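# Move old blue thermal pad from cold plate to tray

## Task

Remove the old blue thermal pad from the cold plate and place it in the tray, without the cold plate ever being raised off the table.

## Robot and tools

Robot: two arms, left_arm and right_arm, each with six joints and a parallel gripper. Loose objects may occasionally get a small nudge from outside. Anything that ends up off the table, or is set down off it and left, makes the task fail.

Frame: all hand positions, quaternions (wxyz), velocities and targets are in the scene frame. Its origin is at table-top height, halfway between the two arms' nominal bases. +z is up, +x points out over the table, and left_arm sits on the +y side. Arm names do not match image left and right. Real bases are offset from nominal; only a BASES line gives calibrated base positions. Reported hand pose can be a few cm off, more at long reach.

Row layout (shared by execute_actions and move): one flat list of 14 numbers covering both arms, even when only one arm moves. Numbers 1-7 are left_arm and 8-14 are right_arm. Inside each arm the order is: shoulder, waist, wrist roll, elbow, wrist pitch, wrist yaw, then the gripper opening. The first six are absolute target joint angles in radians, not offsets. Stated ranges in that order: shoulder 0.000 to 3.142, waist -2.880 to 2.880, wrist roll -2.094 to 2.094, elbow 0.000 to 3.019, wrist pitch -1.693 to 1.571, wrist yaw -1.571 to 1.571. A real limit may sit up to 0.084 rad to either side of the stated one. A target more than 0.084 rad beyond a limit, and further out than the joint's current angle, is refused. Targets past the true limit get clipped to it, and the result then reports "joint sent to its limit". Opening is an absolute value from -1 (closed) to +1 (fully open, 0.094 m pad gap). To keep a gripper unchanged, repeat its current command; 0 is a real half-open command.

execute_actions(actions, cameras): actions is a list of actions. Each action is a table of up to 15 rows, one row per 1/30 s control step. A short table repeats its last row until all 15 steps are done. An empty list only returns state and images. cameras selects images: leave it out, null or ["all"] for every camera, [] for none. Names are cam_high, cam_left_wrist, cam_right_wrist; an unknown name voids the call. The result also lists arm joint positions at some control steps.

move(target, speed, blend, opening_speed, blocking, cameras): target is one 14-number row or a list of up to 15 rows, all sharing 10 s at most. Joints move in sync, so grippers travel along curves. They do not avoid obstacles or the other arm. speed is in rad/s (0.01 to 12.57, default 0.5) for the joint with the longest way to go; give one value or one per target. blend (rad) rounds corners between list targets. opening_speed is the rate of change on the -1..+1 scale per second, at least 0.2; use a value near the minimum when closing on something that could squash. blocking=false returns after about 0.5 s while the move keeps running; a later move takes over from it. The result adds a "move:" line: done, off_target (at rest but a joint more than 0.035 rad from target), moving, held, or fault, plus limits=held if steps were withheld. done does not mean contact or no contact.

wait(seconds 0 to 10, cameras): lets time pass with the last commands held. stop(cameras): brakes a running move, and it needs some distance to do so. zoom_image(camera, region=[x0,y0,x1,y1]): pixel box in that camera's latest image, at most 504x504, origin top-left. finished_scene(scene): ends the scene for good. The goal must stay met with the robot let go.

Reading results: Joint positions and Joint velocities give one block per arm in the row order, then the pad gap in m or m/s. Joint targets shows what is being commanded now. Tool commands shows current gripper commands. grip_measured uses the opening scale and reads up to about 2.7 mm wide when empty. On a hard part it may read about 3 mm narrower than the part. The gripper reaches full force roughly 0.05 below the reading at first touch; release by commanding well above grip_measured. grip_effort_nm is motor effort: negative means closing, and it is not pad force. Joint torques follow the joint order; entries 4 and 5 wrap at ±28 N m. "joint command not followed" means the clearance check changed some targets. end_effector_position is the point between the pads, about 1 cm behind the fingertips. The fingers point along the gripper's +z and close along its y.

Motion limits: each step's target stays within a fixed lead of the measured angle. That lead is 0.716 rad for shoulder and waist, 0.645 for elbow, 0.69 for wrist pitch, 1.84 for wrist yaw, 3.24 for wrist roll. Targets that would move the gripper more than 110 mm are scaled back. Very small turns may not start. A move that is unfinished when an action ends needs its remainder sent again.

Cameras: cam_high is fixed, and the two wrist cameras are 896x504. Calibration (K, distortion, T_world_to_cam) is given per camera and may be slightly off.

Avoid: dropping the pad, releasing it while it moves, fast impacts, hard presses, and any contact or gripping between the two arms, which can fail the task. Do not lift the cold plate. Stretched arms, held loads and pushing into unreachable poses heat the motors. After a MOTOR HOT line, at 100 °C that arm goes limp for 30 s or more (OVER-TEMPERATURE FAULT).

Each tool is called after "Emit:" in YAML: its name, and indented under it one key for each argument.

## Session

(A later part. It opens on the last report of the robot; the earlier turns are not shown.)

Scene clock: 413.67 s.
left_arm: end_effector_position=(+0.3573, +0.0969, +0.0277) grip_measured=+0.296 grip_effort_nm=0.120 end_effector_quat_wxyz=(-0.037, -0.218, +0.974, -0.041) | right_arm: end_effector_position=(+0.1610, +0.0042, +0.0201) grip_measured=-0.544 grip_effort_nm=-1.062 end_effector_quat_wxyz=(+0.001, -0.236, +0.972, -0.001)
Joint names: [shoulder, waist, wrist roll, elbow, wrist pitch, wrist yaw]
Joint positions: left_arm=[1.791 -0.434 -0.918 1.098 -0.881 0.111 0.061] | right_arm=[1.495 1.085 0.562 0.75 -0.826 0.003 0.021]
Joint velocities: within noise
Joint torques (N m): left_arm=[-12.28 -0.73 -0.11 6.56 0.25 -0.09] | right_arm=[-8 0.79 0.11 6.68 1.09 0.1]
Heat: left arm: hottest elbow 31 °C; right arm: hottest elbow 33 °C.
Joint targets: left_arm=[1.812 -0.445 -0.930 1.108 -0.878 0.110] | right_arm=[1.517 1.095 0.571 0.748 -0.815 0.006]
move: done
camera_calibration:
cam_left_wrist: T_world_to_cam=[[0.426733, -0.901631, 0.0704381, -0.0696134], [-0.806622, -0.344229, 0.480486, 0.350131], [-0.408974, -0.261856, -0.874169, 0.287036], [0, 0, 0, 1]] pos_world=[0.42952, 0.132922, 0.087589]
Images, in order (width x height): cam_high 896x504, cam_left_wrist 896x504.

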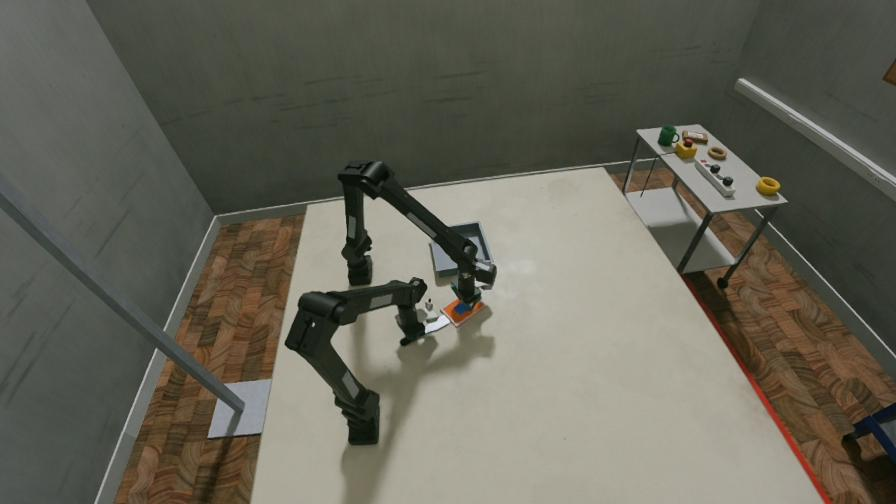

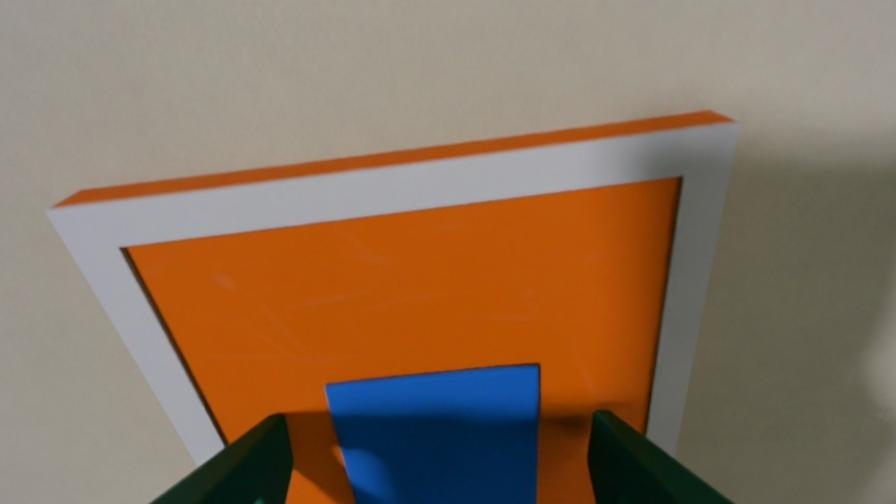

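Emit:
move:
  target:
    - [1.70, -0.434, -0.918, 1.18, -1.02, 0.111, 0.3, 1.517, 1.095, 0.571, 0.748, -0.815, 0.006, -0.85]
    - [1.818, -0.20, 0.775, 1.26, -0.98, 0.41, 0.3, 1.517, 1.095, 0.571, 0.748, -0.815, 0.006, -0.85]
  speed: [0.4, 0.8]
  blend: 0.05
  cameras: ["cam_high", "cam_left_wrist"]

Emit:
zoom_image:
  camera: "cam_high"
  region: [400, 270, 520, 350]

Scene clock: 427.77 s.
left_arm: end_effector_position=(+0.4148, +0.1358, +0.0747) grip_measured=+0.297 grip_effort_nm=0.110 end_effector_quat_wxyz=(+0.052, +0.478, +0.855, -0.196) | right_arm: end_effector_position=(+0.1610, +0.0042, +0.0201) grip_measured=-0.544 grip_effort_nm=-1.048 end_effector_quat_wxyz=(+0.001, -0.236, +0.972, -0.001)
Joint names: [shoulder, waist, wrist roll, elbow, wrist pitch, wrist yaw]
Joint positions: left_arm=[1.799 -0.212 0.762 1.22 -0.989 0.408 0.061] | right_arm=[1.495 1.085 0.562 0.75 -0.826 0.003 0.021]
Joint velocities: within noise
Joint torques (N m): left_arm=[-13.33 1.26 0.14 9.18 0.5 0.27] | right_arm=[-8 0.73 0.11 6.69 1.09 0.09]
Heat: left arm: hottest elbow 32 °C; right arm: hottest elbow 33 °C.
Joint targets: left_arm=[1.818 -0.200 0.775 1.260 -0.980 0.410] | right_arm=[1.517 1.095 0.571 0.748 -0.815 0.006]
move: off_target (left_arm); left_arm: the elbow is farthest, 0.040 rad from its target
camera_calibration:
cam_left_wrist: T_world_to_cam=[[-0.837723, -0.46271, 0.290032, 0.386044], [-0.449895, 0.88581, 0.113732, 0.0996602], [-0.309538, -0.0352078, -0.950235, 0.295471], [0, 0, 0, 1]] pos_world=[0.459694, 0.100749, 0.157467]
Images, in order (width x height): cam_high 896x504, cam_left_wrist 896x504.

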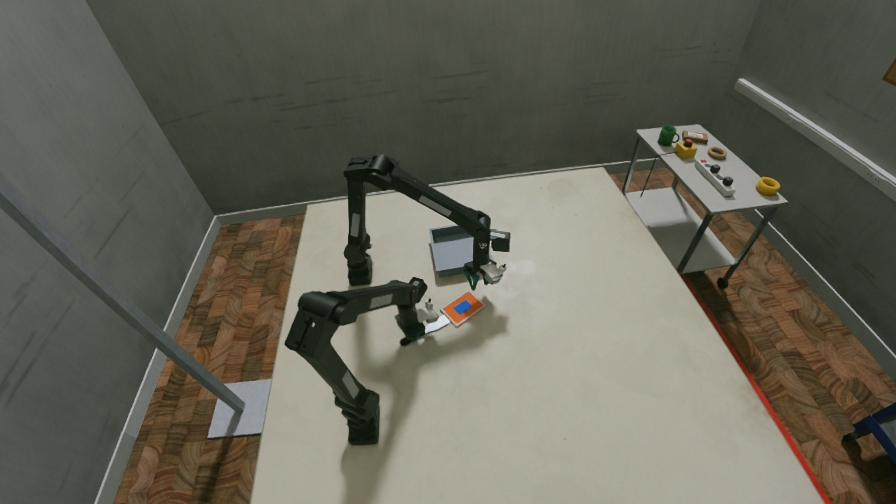

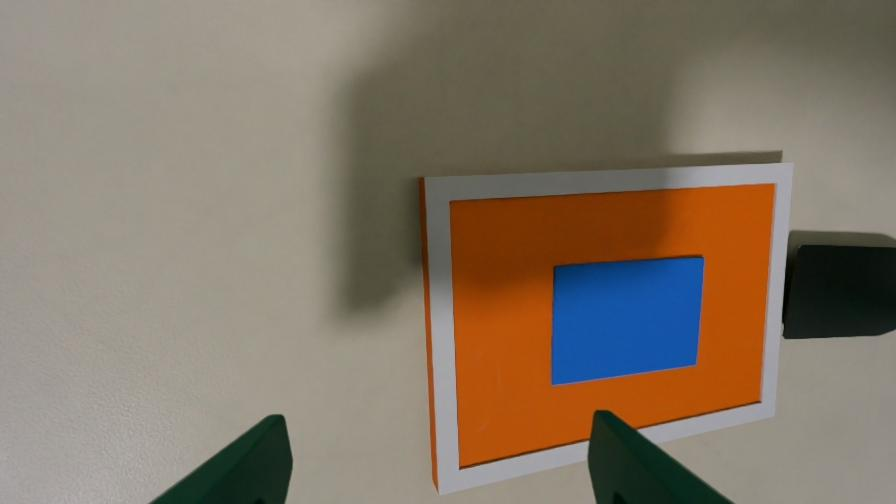

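Scaled by 4.200 from the camera's 896x504 image, which has a finer 1280x720 frame.

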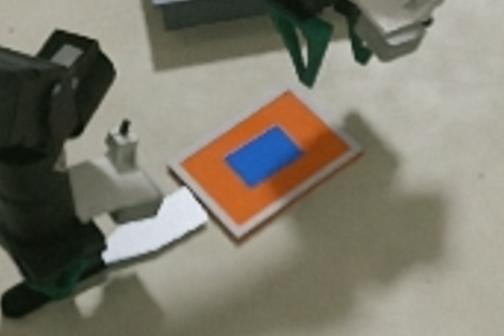

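Emit:
move:
  target:
    - [1.845, -0.20, 0.775, 1.235, -0.93, 0.41, -0.95, 1.402, 1.085, 0.56, 0.8365, -0.967, 0.003, -0.85]
    - [1.90, -0.20, 0.775, 1.184, -0.86, 0.41, -0.95, 1.604, 0.979, 0.4605, 1.041, -1.184, -0.104, -0.85]
  speed: [0.4, 0.4]
  blend: 0.02
  opening_speed: 1.5
  cameras: ["cam_high", "cam_left_wrist"]

Emit:
zoom_image:
  camera: "cam_high"
  region: [400, 270, 520, 350]

Scene clock: 438.00 s.
left_arm: end_effector_position=(+0.4164, +0.1353, +0.0229) grip_measured=-0.947 grip_effort_nm=-0.173 end_effector_quat_wxyz=(+0.051, +0.478, +0.855, -0.197) | right_arm: end_effector_position=(+0.1908, +0.0187, +0.0695) grip_measured=-0.544 grip_effort_nm=-1.053 end_effector_quat_wxyz=(-0.102, -0.226, +0.969, -0.021)
Joint names: [shoulder, waist, wrist roll, elbow, wrist pitch, wrist yaw]
Joint positions: left_arm=[1.886 -0.212 0.764 1.185 -0.87 0.409 0.002] | right_arm=[1.584 0.987 0.472 1.003 -1.173 -0.101 0.021]
Joint velocities: within noise
Joint torques (N m): left_arm=[-14.27 1.32 0.14 5.79 0.47 0.24] | right_arm=[-10.17 -0.73 -0.11 10.36 -0.14 -0.22]
Heat: left arm: hottest elbow 32 °C; right arm: hottest elbow 33 °C.
Joint targets: left_arm=[1.900 -0.200 0.775 1.184 -0.860 0.410] | right_arm=[1.604 0.979 0.460 1.041 -1.184 -0.104]
move: off_target (right_arm); right_arm: the elbow is farthest, 0.038 rad from its target
camera_calibration:
cam_left_wrist: T_world_to_cam=[[-0.837646, -0.461676, 0.291896, 0.401978], [-0.448789, 0.886337, 0.113995, 0.106081], [-0.311348, -0.0355119, -0.949632, 0.247563], [0, 0, 0, 1]] pos_world=[0.461401, 0.100351, 0.105666]
Images, in order (width x height): cam_high 896x504, cam_left_wrist 896x504.

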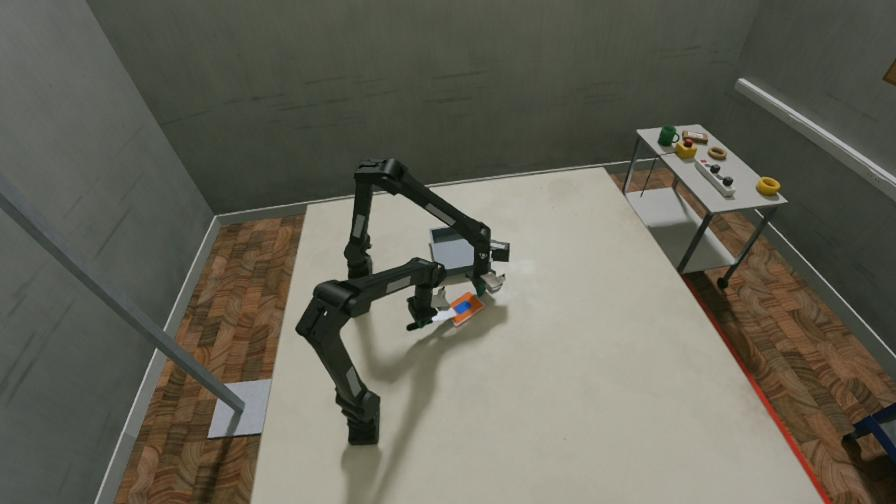

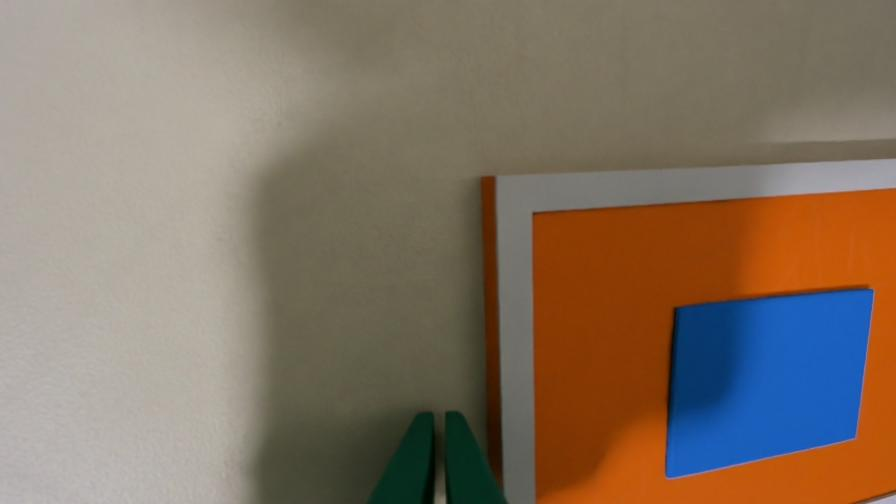

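Scaled by 4.200 from the camera's 896x504 image, which has a finer 1280x720 frame.

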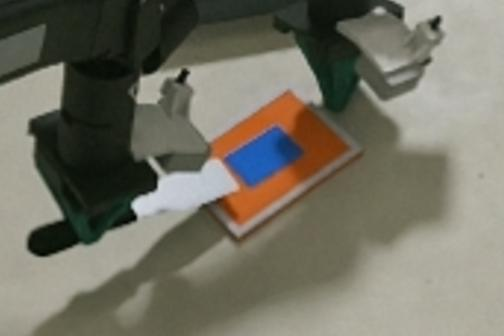

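Emit:
move:
  target: [1.90, -0.20, 0.775, 1.184, -0.86, 0.41, -0.95, 1.627, 1.007, 0.4605, 0.983, -1.122, -0.104, -0.85]
  speed: 0.1
  cameras: ["cam_high", "cam_left_wrist"]

Emit:
zoom_image:
  camera: "cam_high"
  region: [420, 280, 500, 340]

Scene clock: 442.37 s.
left_arm: end_effector_position=(+0.4165, +0.1353, +0.0229) grip_measured=-0.947 grip_effort_nm=-0.173 end_effector_quat_wxyz=(+0.051, +0.478, +0.855, -0.197) | right_arm: end_effector_position=(+0.1874, +0.0202, +0.0554) grip_measured=-0.544 grip_effort_nm=-1.053 end_effector_quat_wxyz=(-0.102, -0.231, +0.967, -0.021)
Joint names: [shoulder, waist, wrist roll, elbow, wrist pitch, wrist yaw]
Joint positions: left_arm=[1.886 -0.212 0.764 1.185 -0.869 0.409 0.002] | right_arm=[1.604 0.997 0.471 0.984 -1.132 -0.101 0.021]
Joint velocities: within noise
Joint torques (N m): left_arm=[-14.04 1.32 0.14 5.72 0.51 0.24] | right_arm=[-10.05 0.79 -0.1 7.17 0.73 -0.22]
Heat: left arm: hottest elbow 32 °C; right arm: hottest elbow 33 °C.
Joint targets: left_arm=[1.900 -0.200 0.775 1.184 -0.860 0.410] | right_arm=[1.627 1.007 0.460 0.983 -1.122 -0.104]
move: done
camera_calibration:
cam_left_wrist: T_world_to_cam=[[-0.837759, -0.461605, 0.291685, 0.402082], [-0.448786, 0.88637, 0.113746, 0.106236], [-0.311047, -0.0356121, -0.949727, 0.247472], [0, 0, 0, 1]] pos_world=[0.4615, 0.100252, 0.105666]
Images, in order (width x height): cam_high 896x504, cam_left_wrist 896x504.

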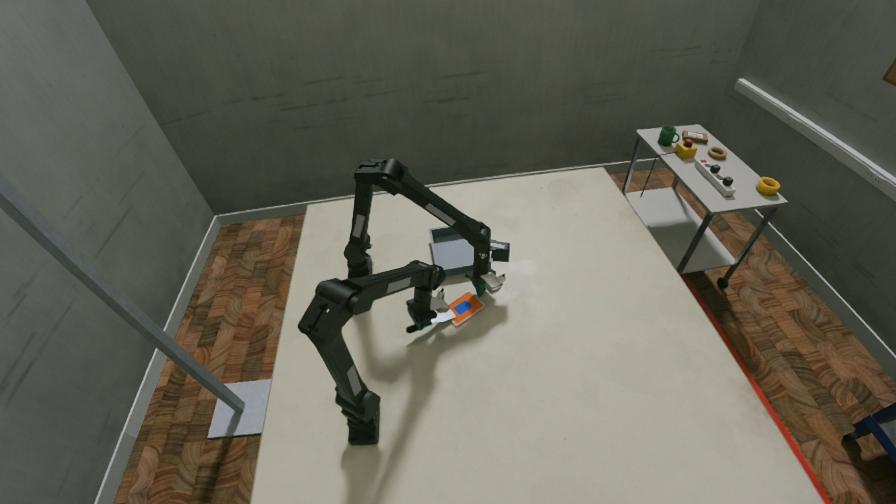

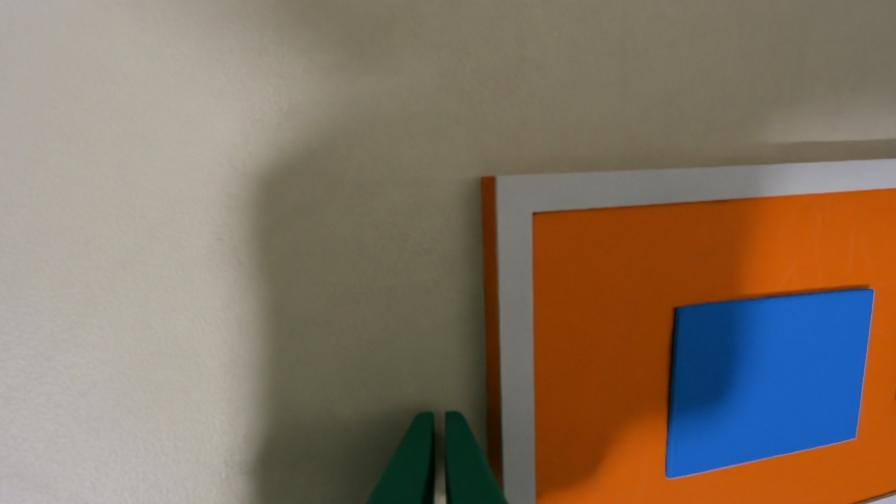

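Scaled by 6.300 from the camera's 896x504 image, which has a finer 1280x720 frame.

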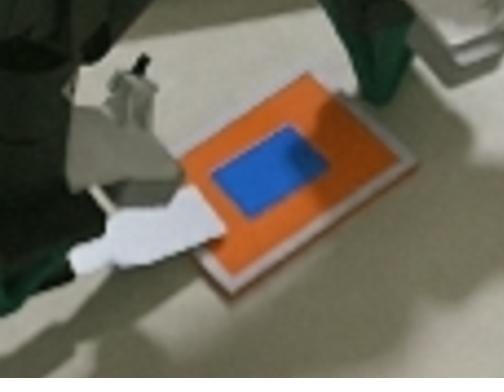

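Emit:
move:
  target: [1.90, -0.20, 0.775, 1.184, -0.86, 0.41, -0.95, 1.635, 1.007, 0.4605, 0.976, -1.110, -0.104, -0.85]
  speed: 0.06
  cameras: ["cam_high", "cam_left_wrist"]

Emit:
zoom_image:
  camera: "cam_high"
  region: [420, 280, 500, 340]

Scene clock: 444.27 s.
left_arm: end_effector_position=(+0.4165, +0.1353, +0.0229) grip_measured=-0.947 grip_effort_nm=-0.164 end_effector_quat_wxyz=(+0.051, +0.478, +0.855, -0.197) | right_arm: end_effector_position=(+0.1870, +0.0197, +0.0508) grip_measured=-0.544 grip_effort_nm=-1.048 end_effector_quat_wxyz=(-0.102, -0.231, +0.967, -0.021)
Joint names: [shoulder, waist, wrist roll, elbow, wrist pitch, wrist yaw]
Joint positions: left_arm=[1.886 -0.212 0.764 1.185 -0.869 0.409 0.002] | right_arm=[1.611 0.997 0.471 0.978 -1.12 -0.101 0.021]
Joint velocities: within noise
Joint torques (N m): left_arm=[-14.15 1.26 0.14 5.74 0.5 0.23] | right_arm=[-9.93 0.73 -0.1 6.99 0.66 -0.22]
Heat: left arm: hottest elbow 32 °C; right arm: hottest elbow 33 °C.
Joint targets: left_arm=[1.900 -0.200 0.775 1.184 -0.860 0.410] | right_arm=[1.635 1.007 0.460 0.976 -1.110 -0.104]
move: done
camera_calibration:
cam_left_wrist: T_world_to_cam=[[-0.837759, -0.461605, 0.291685, 0.402082], [-0.448786, 0.88637, 0.113746, 0.106236], [-0.311047, -0.0356121, -0.949727, 0.247472], [0, 0, 0, 1]] pos_world=[0.4615, 0.100252, 0.105666]
Images, in order (width x height): cam_high 896x504, cam_left_wrist 896x504.

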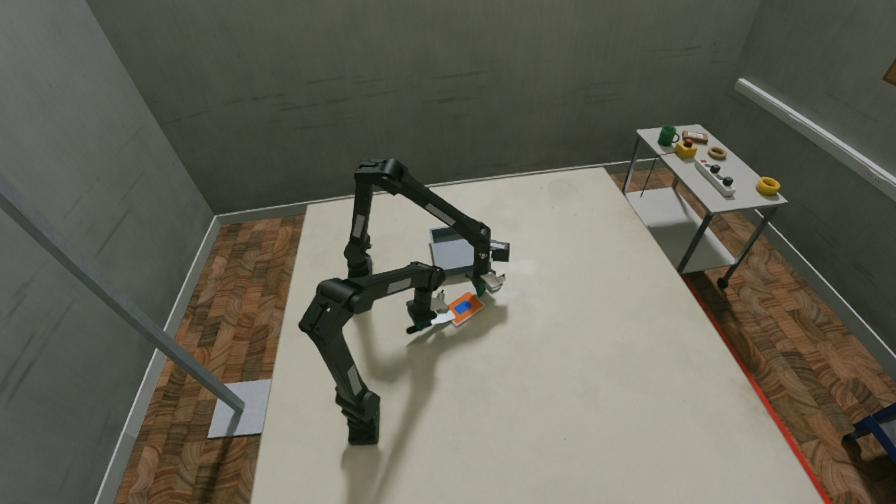

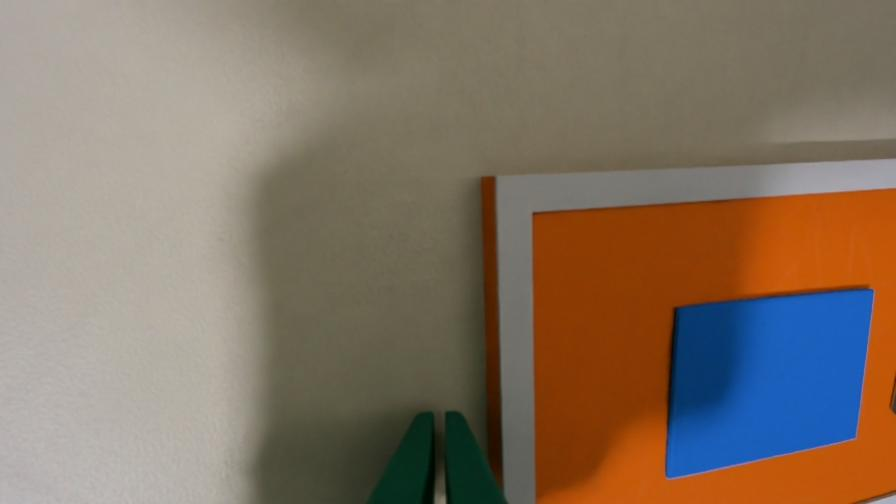

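Scaled by 6.300 from the camera's 896x504 image, which has a finer 1280x720 frame.

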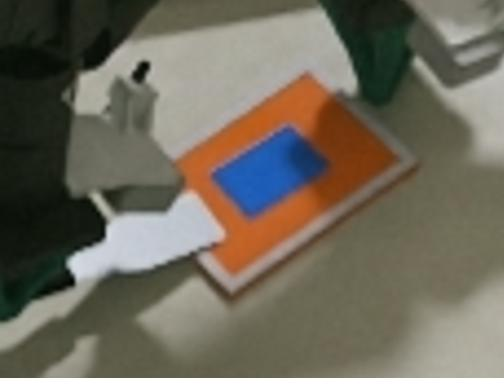

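Emit:
move:
  target: [1.90, -0.20, 0.775, 1.184, -0.86, 0.41, -0.95, 1.641, 1.007, 0.4605, 0.972, -1.100, -0.104, -0.85]
  speed: 0.06
  cameras: ["cam_high", "cam_left_wrist"]

Emit:
zoom_image:
  camera: "cam_left_wrist"
  region: [640, 150, 896, 504]

Scene clock: 446.07 s.
left_arm: end_effector_position=(+0.4165, +0.1353, +0.0229) grip_measured=-0.947 grip_effort_nm=-0.168 end_effector_quat_wxyz=(+0.051, +0.478, +0.855, -0.197) | right_arm: end_effector_position=(+0.1877, +0.0206, +0.0484) grip_measured=-0.544 grip_effort_nm=-1.053 end_effector_quat_wxyz=(-0.100, -0.231, +0.967, -0.020)
Joint names: [shoulder, waist, wrist roll, elbow, wrist pitch, wrist yaw]
Joint positions: left_arm=[1.886 -0.212 0.764 1.185 -0.869 0.409 0.002] | right_arm=[1.615 0.997 0.471 0.975 -1.11 -0.101 0.021]
Joint velocities: within noise
Joint torques (N m): left_arm=[-14.1 1.32 0.13 5.71 0.51 0.23] | right_arm=[-9.88 0.79 -0.1 6.89 0.73 -0.22]
Heat: left arm: hottest elbow 32 °C; right arm: hottest elbow 33 °C.
Joint targets: left_arm=[1.900 -0.200 0.775 1.184 -0.860 0.410] | right_arm=[1.641 1.007 0.460 0.972 -1.100 -0.104]
move: done
camera_calibration:
cam_left_wrist: T_world_to_cam=[[-0.837759, -0.461605, 0.291685, 0.402082], [-0.448786, 0.88637, 0.113746, 0.106236], [-0.311047, -0.0356121, -0.949727, 0.247472], [0, 0, 0, 1]] pos_world=[0.4615, 0.100252, 0.105666]
Images, in order (width x height): cam_high 896x504, cam_left_wrist 896x504.

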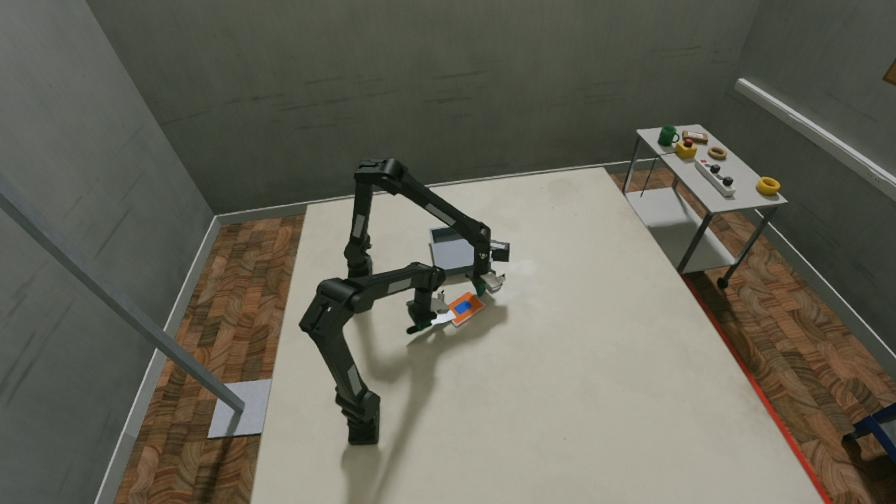

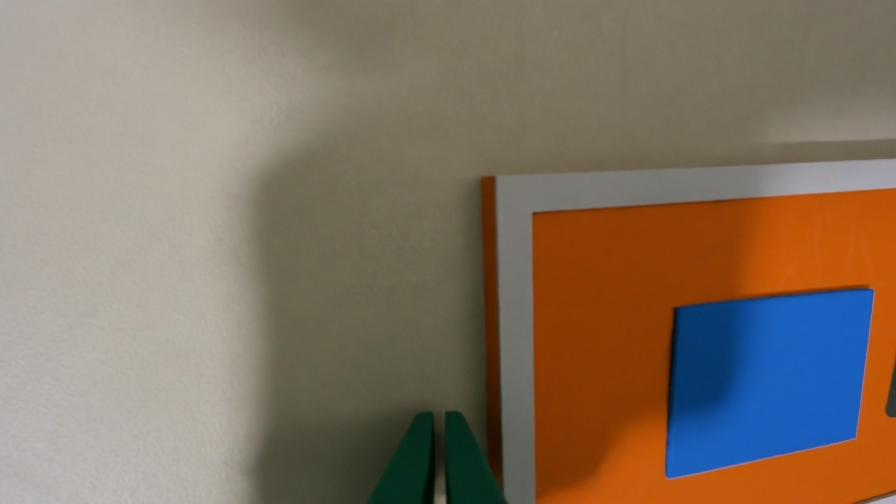

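Scaled by 1.424 from the camera's 896x504 image, which has a finer 1280x720 frame.

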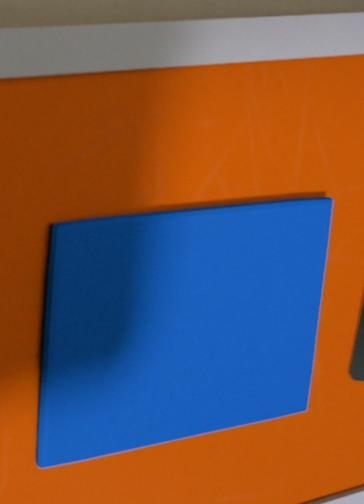

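Emit:
move:
  target: [1.90, -0.20, 0.775, 1.184, -0.86, 0.41, -0.95, 1.641, 1.007, 0.4605, 1.008, -1.115, -0.104, -0.85]
  speed: 0.1
  cameras: ["cam_left_wrist"]

Scene clock: 452.20 s.
left_arm: end_effector_position=(+0.4165, +0.1353, +0.0229) grip_measured=-0.947 grip_effort_nm=-0.168 end_effector_quat_wxyz=(+0.051, +0.478, +0.855, -0.197) | right_arm: end_effector_position=(+0.1878, +0.0208, +0.0484) grip_measured=-0.544 grip_effort_nm=-1.053 end_effector_quat_wxyz=(-0.100, -0.231, +0.967, -0.020)
Joint names: [shoulder, waist, wrist roll, elbow, wrist pitch, wrist yaw]
Joint positions: left_arm=[1.886 -0.212 0.764 1.185 -0.869 0.409 0.002] | right_arm=[1.615 0.997 0.471 0.975 -1.109 -0.101 0.021]
Joint velocities: within noise
Joint torques (N m): left_arm=[-14.1 1.2 0.14 5.75 0.49 0.23] | right_arm=[-9.82 0.73 -0.1 9.62 0.08 -0.22]
Heat: left arm: hottest elbow 32 °C; right arm: hottest elbow 33 °C.
Joint targets: left_arm=[1.900 -0.200 0.775 1.184 -0.860 0.410] | right_arm=[1.641 1.007 0.460 1.008 -1.115 -0.104]
move: done
camera_calibration:
cam_left_wrist: T_world_to_cam=[[-0.837759, -0.461605, 0.291685, 0.402082], [-0.448786, 0.88637, 0.113746, 0.106236], [-0.311047, -0.0356121, -0.949727, 0.247472], [0, 0, 0, 1]] pos_world=[0.4615, 0.100252, 0.105666]
Images, in order (width x height): cam_left_wrist 896x504.

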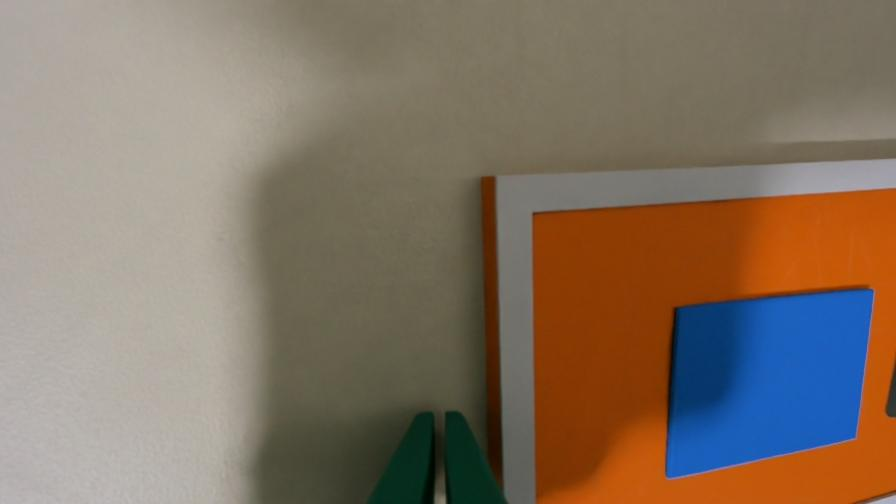

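Emit:
move:
  target: [1.90, -0.20, 0.775, 1.184, -0.86, 0.41, -0.95, 1.672, 1.007, 0.4605, 1.050, -1.127, -0.104, -0.85]
  speed: 0.06
  cameras: ["cam_left_wrist", "cam_high"]

Emit:
zoom_image:
  camera: "cam_left_wrist"
  region: [640, 150, 896, 504]

Scene clock: 454.03 s.
left_arm: end_effector_position=(+0.4165, +0.1353, +0.0229) grip_measured=-0.947 grip_effort_nm=-0.168 end_effector_quat_wxyz=(+0.051, +0.478, +0.855, -0.197) | right_arm: end_effector_position=(+0.1955, +0.0315, +0.0483) grip_measured=-0.544 grip_effort_nm=-1.062 end_effector_quat_wxyz=(-0.100, -0.231, +0.968, -0.019)
Joint names: [shoulder, waist, wrist roll, elbow, wrist pitch, wrist yaw]
Joint positions: left_arm=[1.886 -0.212 0.764 1.185 -0.869 0.409 0.002] | right_arm=[1.645 0.997 0.471 1.014 -1.117 -0.101 0.021]
Joint velocities: within noise
Joint torques (N m): left_arm=[-14.15 1.2 0.14 5.74 0.49 0.24] | right_arm=[-10.23 0.73 -0.1 9.96 -0.09 -0.22]
Heat: left arm: hottest elbow 32 °C; right arm: hottest elbow 33 °C.
Joint targets: left_arm=[1.900 -0.200 0.775 1.184 -0.860 0.410] | right_arm=[1.672 1.007 0.460 1.050 -1.127 -0.104]
move: off_target (right_arm); right_arm: the elbow is farthest, 0.036 rad from its target
camera_calibration:
cam_left_wrist: T_world_to_cam=[[-0.837759, -0.461605, 0.291685, 0.402082], [-0.448786, 0.88637, 0.113746, 0.106236], [-0.311047, -0.0356121, -0.949727, 0.247472], [0, 0, 0, 1]] pos_world=[0.4615, 0.100252, 0.105666]
Images, in order (width x height): cam_high 896x504, cam_left_wrist 896x504.

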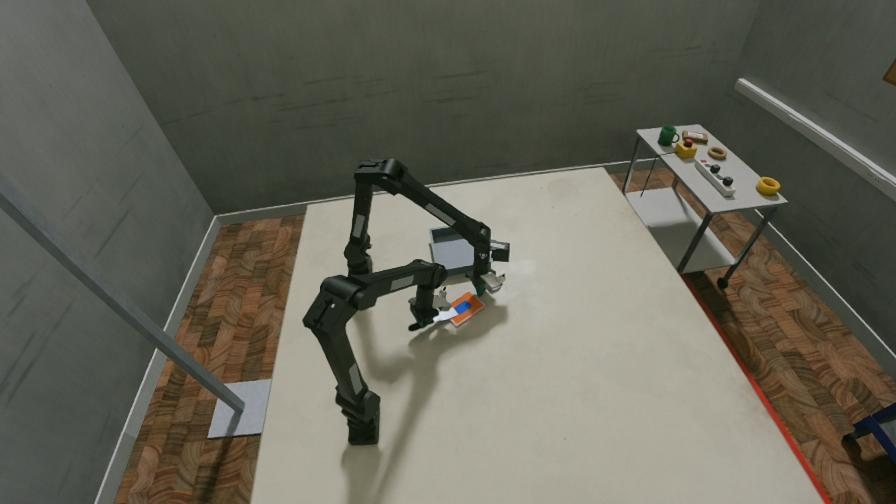

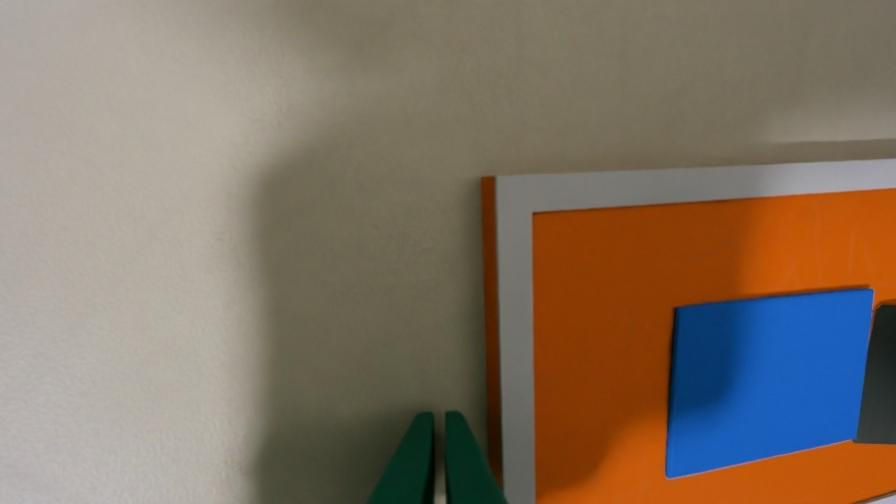

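Scaled by 1.424 from the camera's 896x504 image, which has a finer 1280x720 frame.

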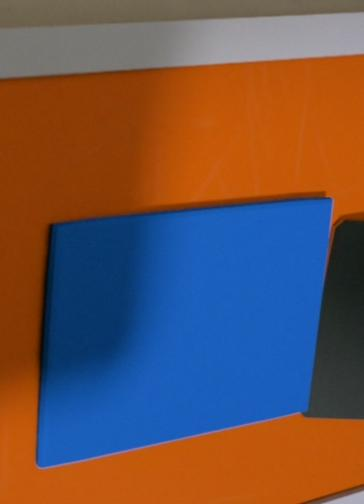

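Emit:
move:
  target:
    - [1.90, -0.20, 0.775, 1.184, -0.86, 0.41, -0.95, 1.672, 0.986, 0.4605, 1.050, -1.127, -0.104, -0.85]
    - [1.90, -0.20, 0.775, 1.184, -0.86, 0.41, -0.95, 1.696, 0.972, 0.448, 1.079, -1.134, -0.104, -0.85]
  speed: 0.06
  cameras: ["cam_left_wrist"]

Emit:
zoom_image:
  camera: "cam_left_wrist"
  region: [640, 150, 896, 504]

Scene clock: 457.60 s.
left_arm: end_effector_position=(+0.4165, +0.1353, +0.0229) grip_measured=-0.947 grip_effort_nm=-0.164 end_effector_quat_wxyz=(+0.051, +0.478, +0.855, -0.197) | right_arm: end_effector_position=(+0.2053, +0.0365, +0.0479) grip_measured=-0.544 grip_effort_nm=-1.057 end_effector_quat_wxyz=(-0.101, -0.230, +0.968, -0.018)
Joint names: [shoulder, waist, wrist roll, elbow, wrist pitch, wrist yaw]
Joint positions: left_arm=[1.886 -0.212 0.764 1.185 -0.869 0.409 0.002] | right_arm=[1.668 0.984 0.46 1.042 -1.124 -0.102 0.021]
Joint velocities: within noise
Joint torques (N m): left_arm=[-14.04 1.32 0.14 5.74 0.5 0.23] | right_arm=[-10.52 -1.03 -0.11 9.99 -0.09 -0.22]
Heat: left arm: hottest elbow 32 °C; right arm: hottest elbow 34 °C.
Joint targets: left_arm=[1.900 -0.200 0.775 1.184 -0.860 0.410] | right_arm=[1.696 0.972 0.448 1.079 -1.134 -0.104]
move: off_target (right_arm); right_arm: the elbow is farthest, 0.037 rad from its target
camera_calibration:
cam_left_wrist: T_world_to_cam=[[-0.837759, -0.461605, 0.291685, 0.402082], [-0.448786, 0.88637, 0.113746, 0.106236], [-0.311047, -0.0356121, -0.949727, 0.247472], [0, 0, 0, 1]] pos_world=[0.4615, 0.100252, 0.105666]
Images, in order (width x height): cam_left_wrist 896x504.

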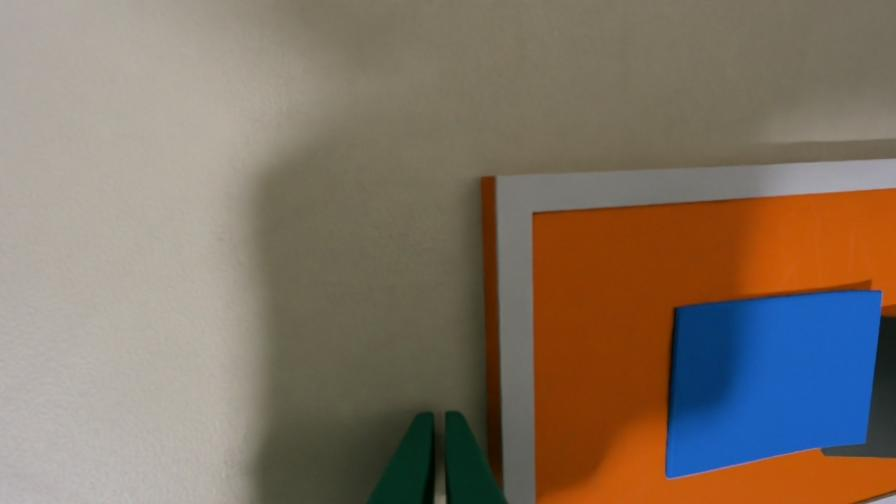

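Scaled by 1.424 from the camera's 896x504 image, which has a finer 1280x720 frame.

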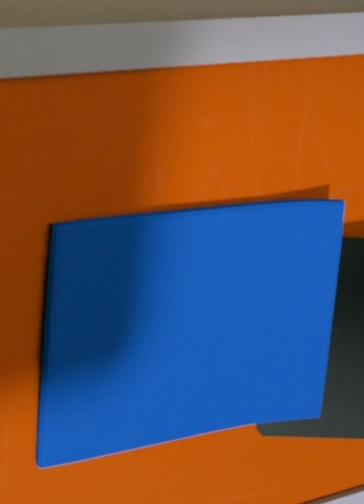

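Emit:
move:
  target: [1.90, -0.20, 0.775, 1.184, -0.86, 0.41, -0.95, 1.7237, 0.947, 0.423, 1.1156, -1.144, -0.104, -0.85]
  speed: 0.06
  cameras: ["cam_left_wrist", "cam_high"]

Emit:
zoom_image:
  camera: "cam_left_wrist"
  region: [640, 150, 896, 504]

Scene clock: 461.47 s.
left_arm: end_effector_position=(+0.4165, +0.1353, +0.0229) grip_measured=-0.947 grip_effort_nm=-0.164 end_effector_quat_wxyz=(+0.051, +0.478, +0.855, -0.197) | right_arm: end_effector_position=(+0.2201, +0.0403, +0.0479) grip_measured=-0.544 grip_effort_nm=-1.057 end_effector_quat_wxyz=(-0.102, -0.231, +0.967, -0.016)
Joint names: [shoulder, waist, wrist roll, elbow, wrist pitch, wrist yaw]
Joint positions: left_arm=[1.886 -0.212 0.764 1.185 -0.869 0.409 0.002] | right_arm=[1.695 0.96 0.434 1.078 -1.134 -0.102 0.021]
Joint velocities: within noise
Joint torques (N m): left_arm=[-14.04 1.2 0.13 5.72 0.49 0.24] | right_arm=[-10.87 -1.14 -0.11 10.1 -0.06 -0.2]
Heat: left arm: hottest elbow 32 °C; right arm: hottest elbow 34 °C.
Joint targets: left_arm=[1.900 -0.200 0.775 1.184 -0.860 0.410] | right_arm=[1.724 0.947 0.423 1.116 -1.144 -0.104]
move: off_target (right_arm); right_arm: the elbow is farthest, 0.037 rad from its target
camera_calibration:
cam_left_wrist: T_world_to_cam=[[-0.837759, -0.461605, 0.291685, 0.402082], [-0.448786, 0.88637, 0.113746, 0.106236], [-0.311047, -0.0356121, -0.949727, 0.247472], [0, 0, 0, 1]] pos_world=[0.4615, 0.100252, 0.105666]
Images, in order (width x height): cam_high 896x504, cam_left_wrist 896x504.

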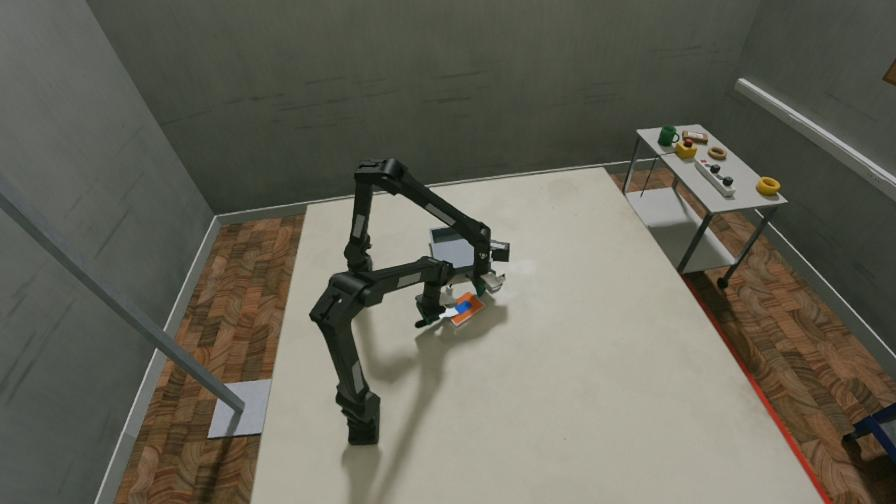

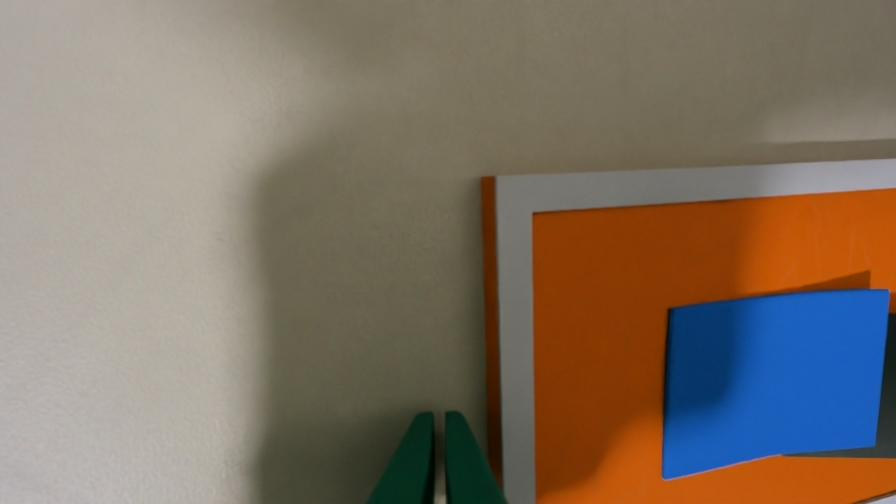

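Scaled by 1.424 from the camera's 896x504 image, which has a finer 1280x720 frame.

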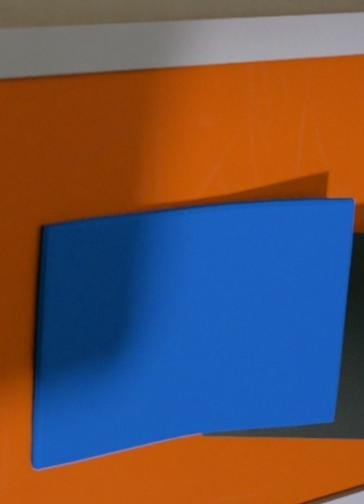

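Emit:
move:
  target: [1.90, -0.20, 0.775, 1.184, -0.86, 0.41, -0.95, 1.7542, 0.930, 0.406, 1.1562, -1.155, -0.104, -0.85]
  speed: 0.06
  cameras: ["cam_left_wrist", "cam_high"]

Emit:
zoom_image:
  camera: "cam_left_wrist"
  region: [640, 150, 896, 504]

Scene clock: 464.40 s.
left_arm: end_effector_position=(+0.4173, +0.1355, +0.0229) grip_measured=-0.948 grip_effort_nm=-0.159 end_effector_quat_wxyz=(+0.053, +0.478, +0.855, -0.196) | right_arm: end_effector_position=(+0.2301, +0.0447, +0.0475) grip_measured=-0.544 grip_effort_nm=-1.057 end_effector_quat_wxyz=(-0.106, -0.232, +0.967, -0.017)
Joint names: [shoulder, waist, wrist roll, elbow, wrist pitch, wrist yaw]
Joint positions: left_arm=[1.886 -0.211 0.764 1.185 -0.866 0.409 0.002] | right_arm=[1.722 0.947 0.418 1.114 -1.152 -0.103 0.021]
Joint velocities: within noise
Joint torques (N m): left_arm=[-14.1 1.55 0.13 5.75 0.36 0.23] | right_arm=[-11.11 -1.26 -0.12 10.47 0.2 -0.13]
Heat: left arm: hottest elbow 32 °C; right arm: hottest elbow 34 °C.
Joint targets: left_arm=[1.900 -0.200 0.775 1.184 -0.860 0.410] | right_arm=[1.754 0.930 0.406 1.156 -1.155 -0.104]
move: off_target (right_arm); right_arm: the elbow is farthest, 0.042 rad from its target
camera_calibration:
cam_left_wrist: T_world_to_cam=[[-0.83826, -0.462093, 0.289466, 0.40317], [-0.449852, 0.88608, 0.111787, 0.106937], [-0.308146, -0.0365106, -0.950638, 0.246705], [0, 0, 0, 1]] pos_world=[0.462088, 0.100555, 0.105869]
Images, in order (width x height): cam_high 896x504, cam_left_wrist 896x504.

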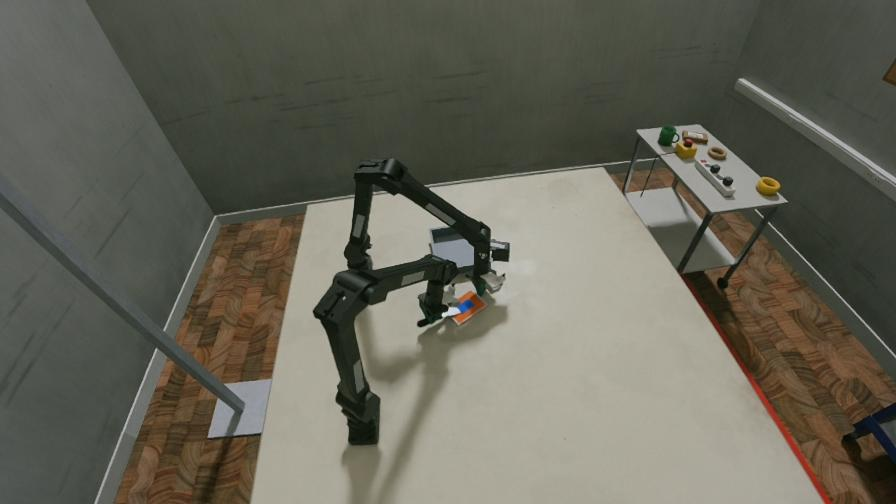

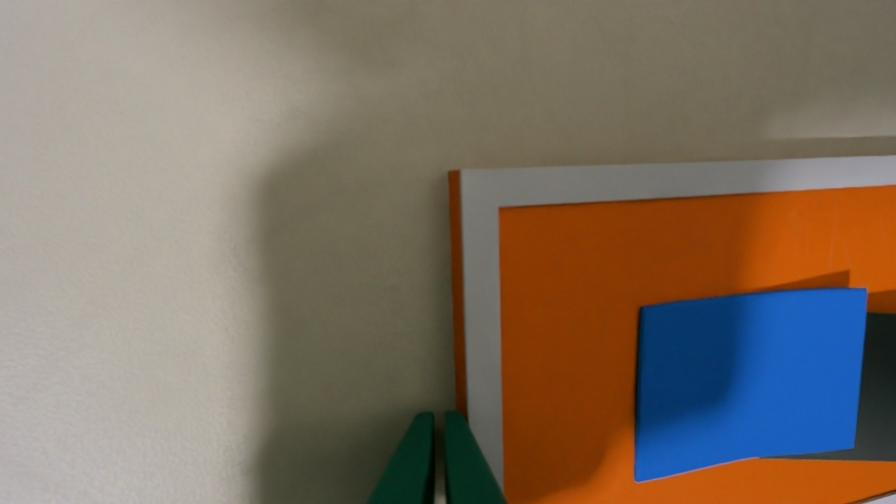

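Scaled by 1.424 from the camera's 896x504 image, which has a finer 1280x720 frame.

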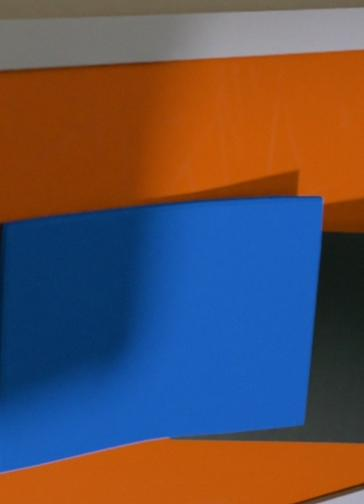

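Emit:
move:
  target:
    - [1.90, -0.20, 0.775, 1.184, -0.86, 0.41, -0.95, 1.713, 0.955, 0.425, 1.114, -1.145, -0.096, -0.85]
    - [1.90, -0.20, 0.775, 1.184, -0.86, 0.41, -0.95, 1.697, 0.972, 0.453, 1.057, -1.005, -0.034, -0.85]
  speed: 0.08
  cameras: ["cam_left_wrist", "cam_high"]

Emit:
zoom_image:
  camera: "cam_left_wrist"
  region: [600, 150, 896, 504]

Scene clock: 474.50 s.
left_arm: end_effector_position=(+0.4194, +0.1373, +0.0228) grip_measured=-0.948 grip_effort_nm=-0.144 end_effector_quat_wxyz=(+0.056, +0.477, +0.855, -0.195) | right_arm: end_effector_position=(+0.2326, +0.0448, +0.0308) grip_measured=-0.544 grip_effort_nm=-1.057 end_effector_quat_wxyz=(-0.058, -0.236, +0.970, -0.021)
Joint names: [shoulder, waist, wrist roll, elbow, wrist pitch, wrist yaw]
Joint positions: left_arm=[1.886 -0.207 0.764 1.185 -0.861 0.408 0.002] | right_arm=[1.709 0.967 0.441 1.052 -1.031 -0.041 0.021]
Joint velocities: within noise
Joint torques (N m): left_arm=[-14.15 0.85 0.13 5.76 0.21 0.26] | right_arm=[-14.27 0.32 0.14 7.54 1.42 0.25]
Heat: left arm: hottest elbow 32 °C; right arm: hottest elbow 35 °C.
Joint targets: left_arm=[1.900 -0.200 0.775 1.184 -0.860 0.410] | right_arm=[1.697 0.972 0.453 1.057 -1.005 -0.034]
move: done
camera_calibration:
cam_left_wrist: T_world_to_cam=[[-0.838107, -0.465158, 0.284965, 0.406278], [-0.453809, 0.884412, 0.108963, 0.108255], [-0.302712, -0.0379973, -0.952324, 0.245236], [0, 0, 0, 1]] pos_world=[0.463867, 0.10256, 0.105973]
Images, in order (width x height): cam_high 896x504, cam_left_wrist 896x504.

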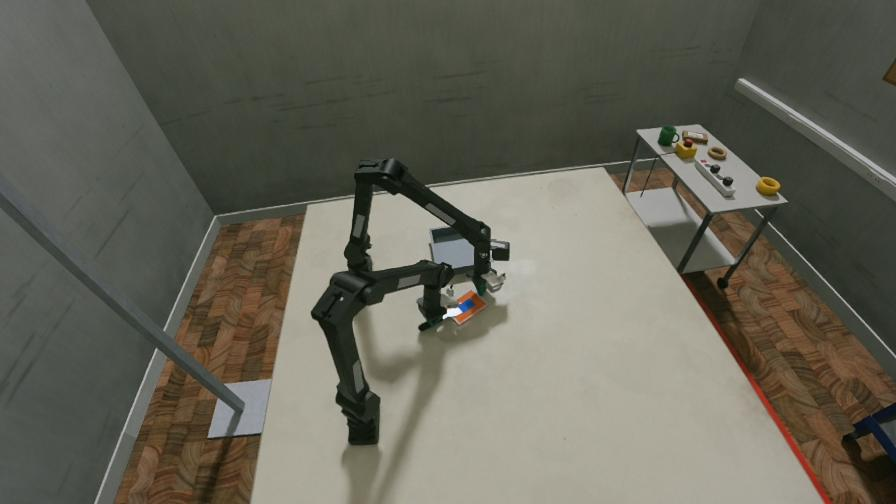

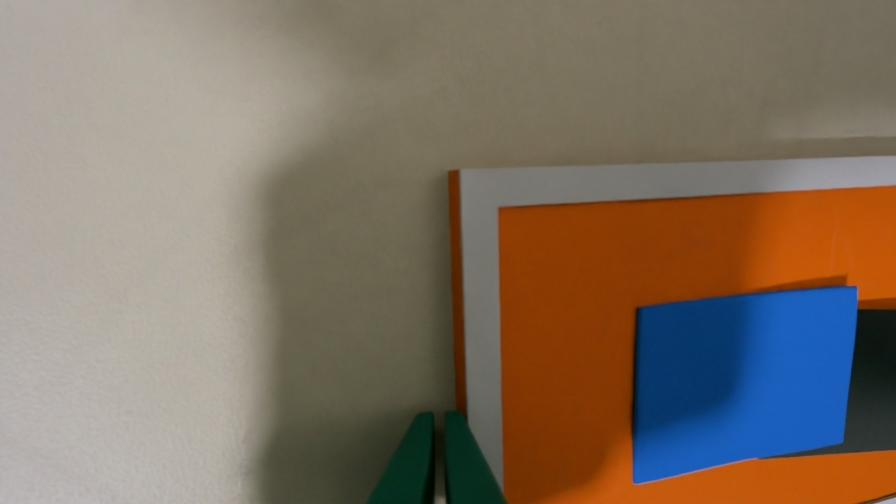

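Scaled by 1.424 from the camera's 896x504 image, which has a finer 1280x720 frame.

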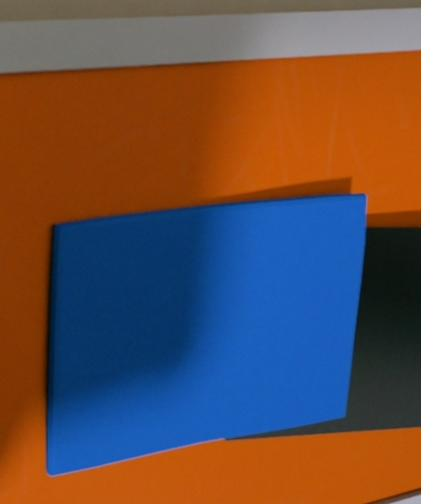

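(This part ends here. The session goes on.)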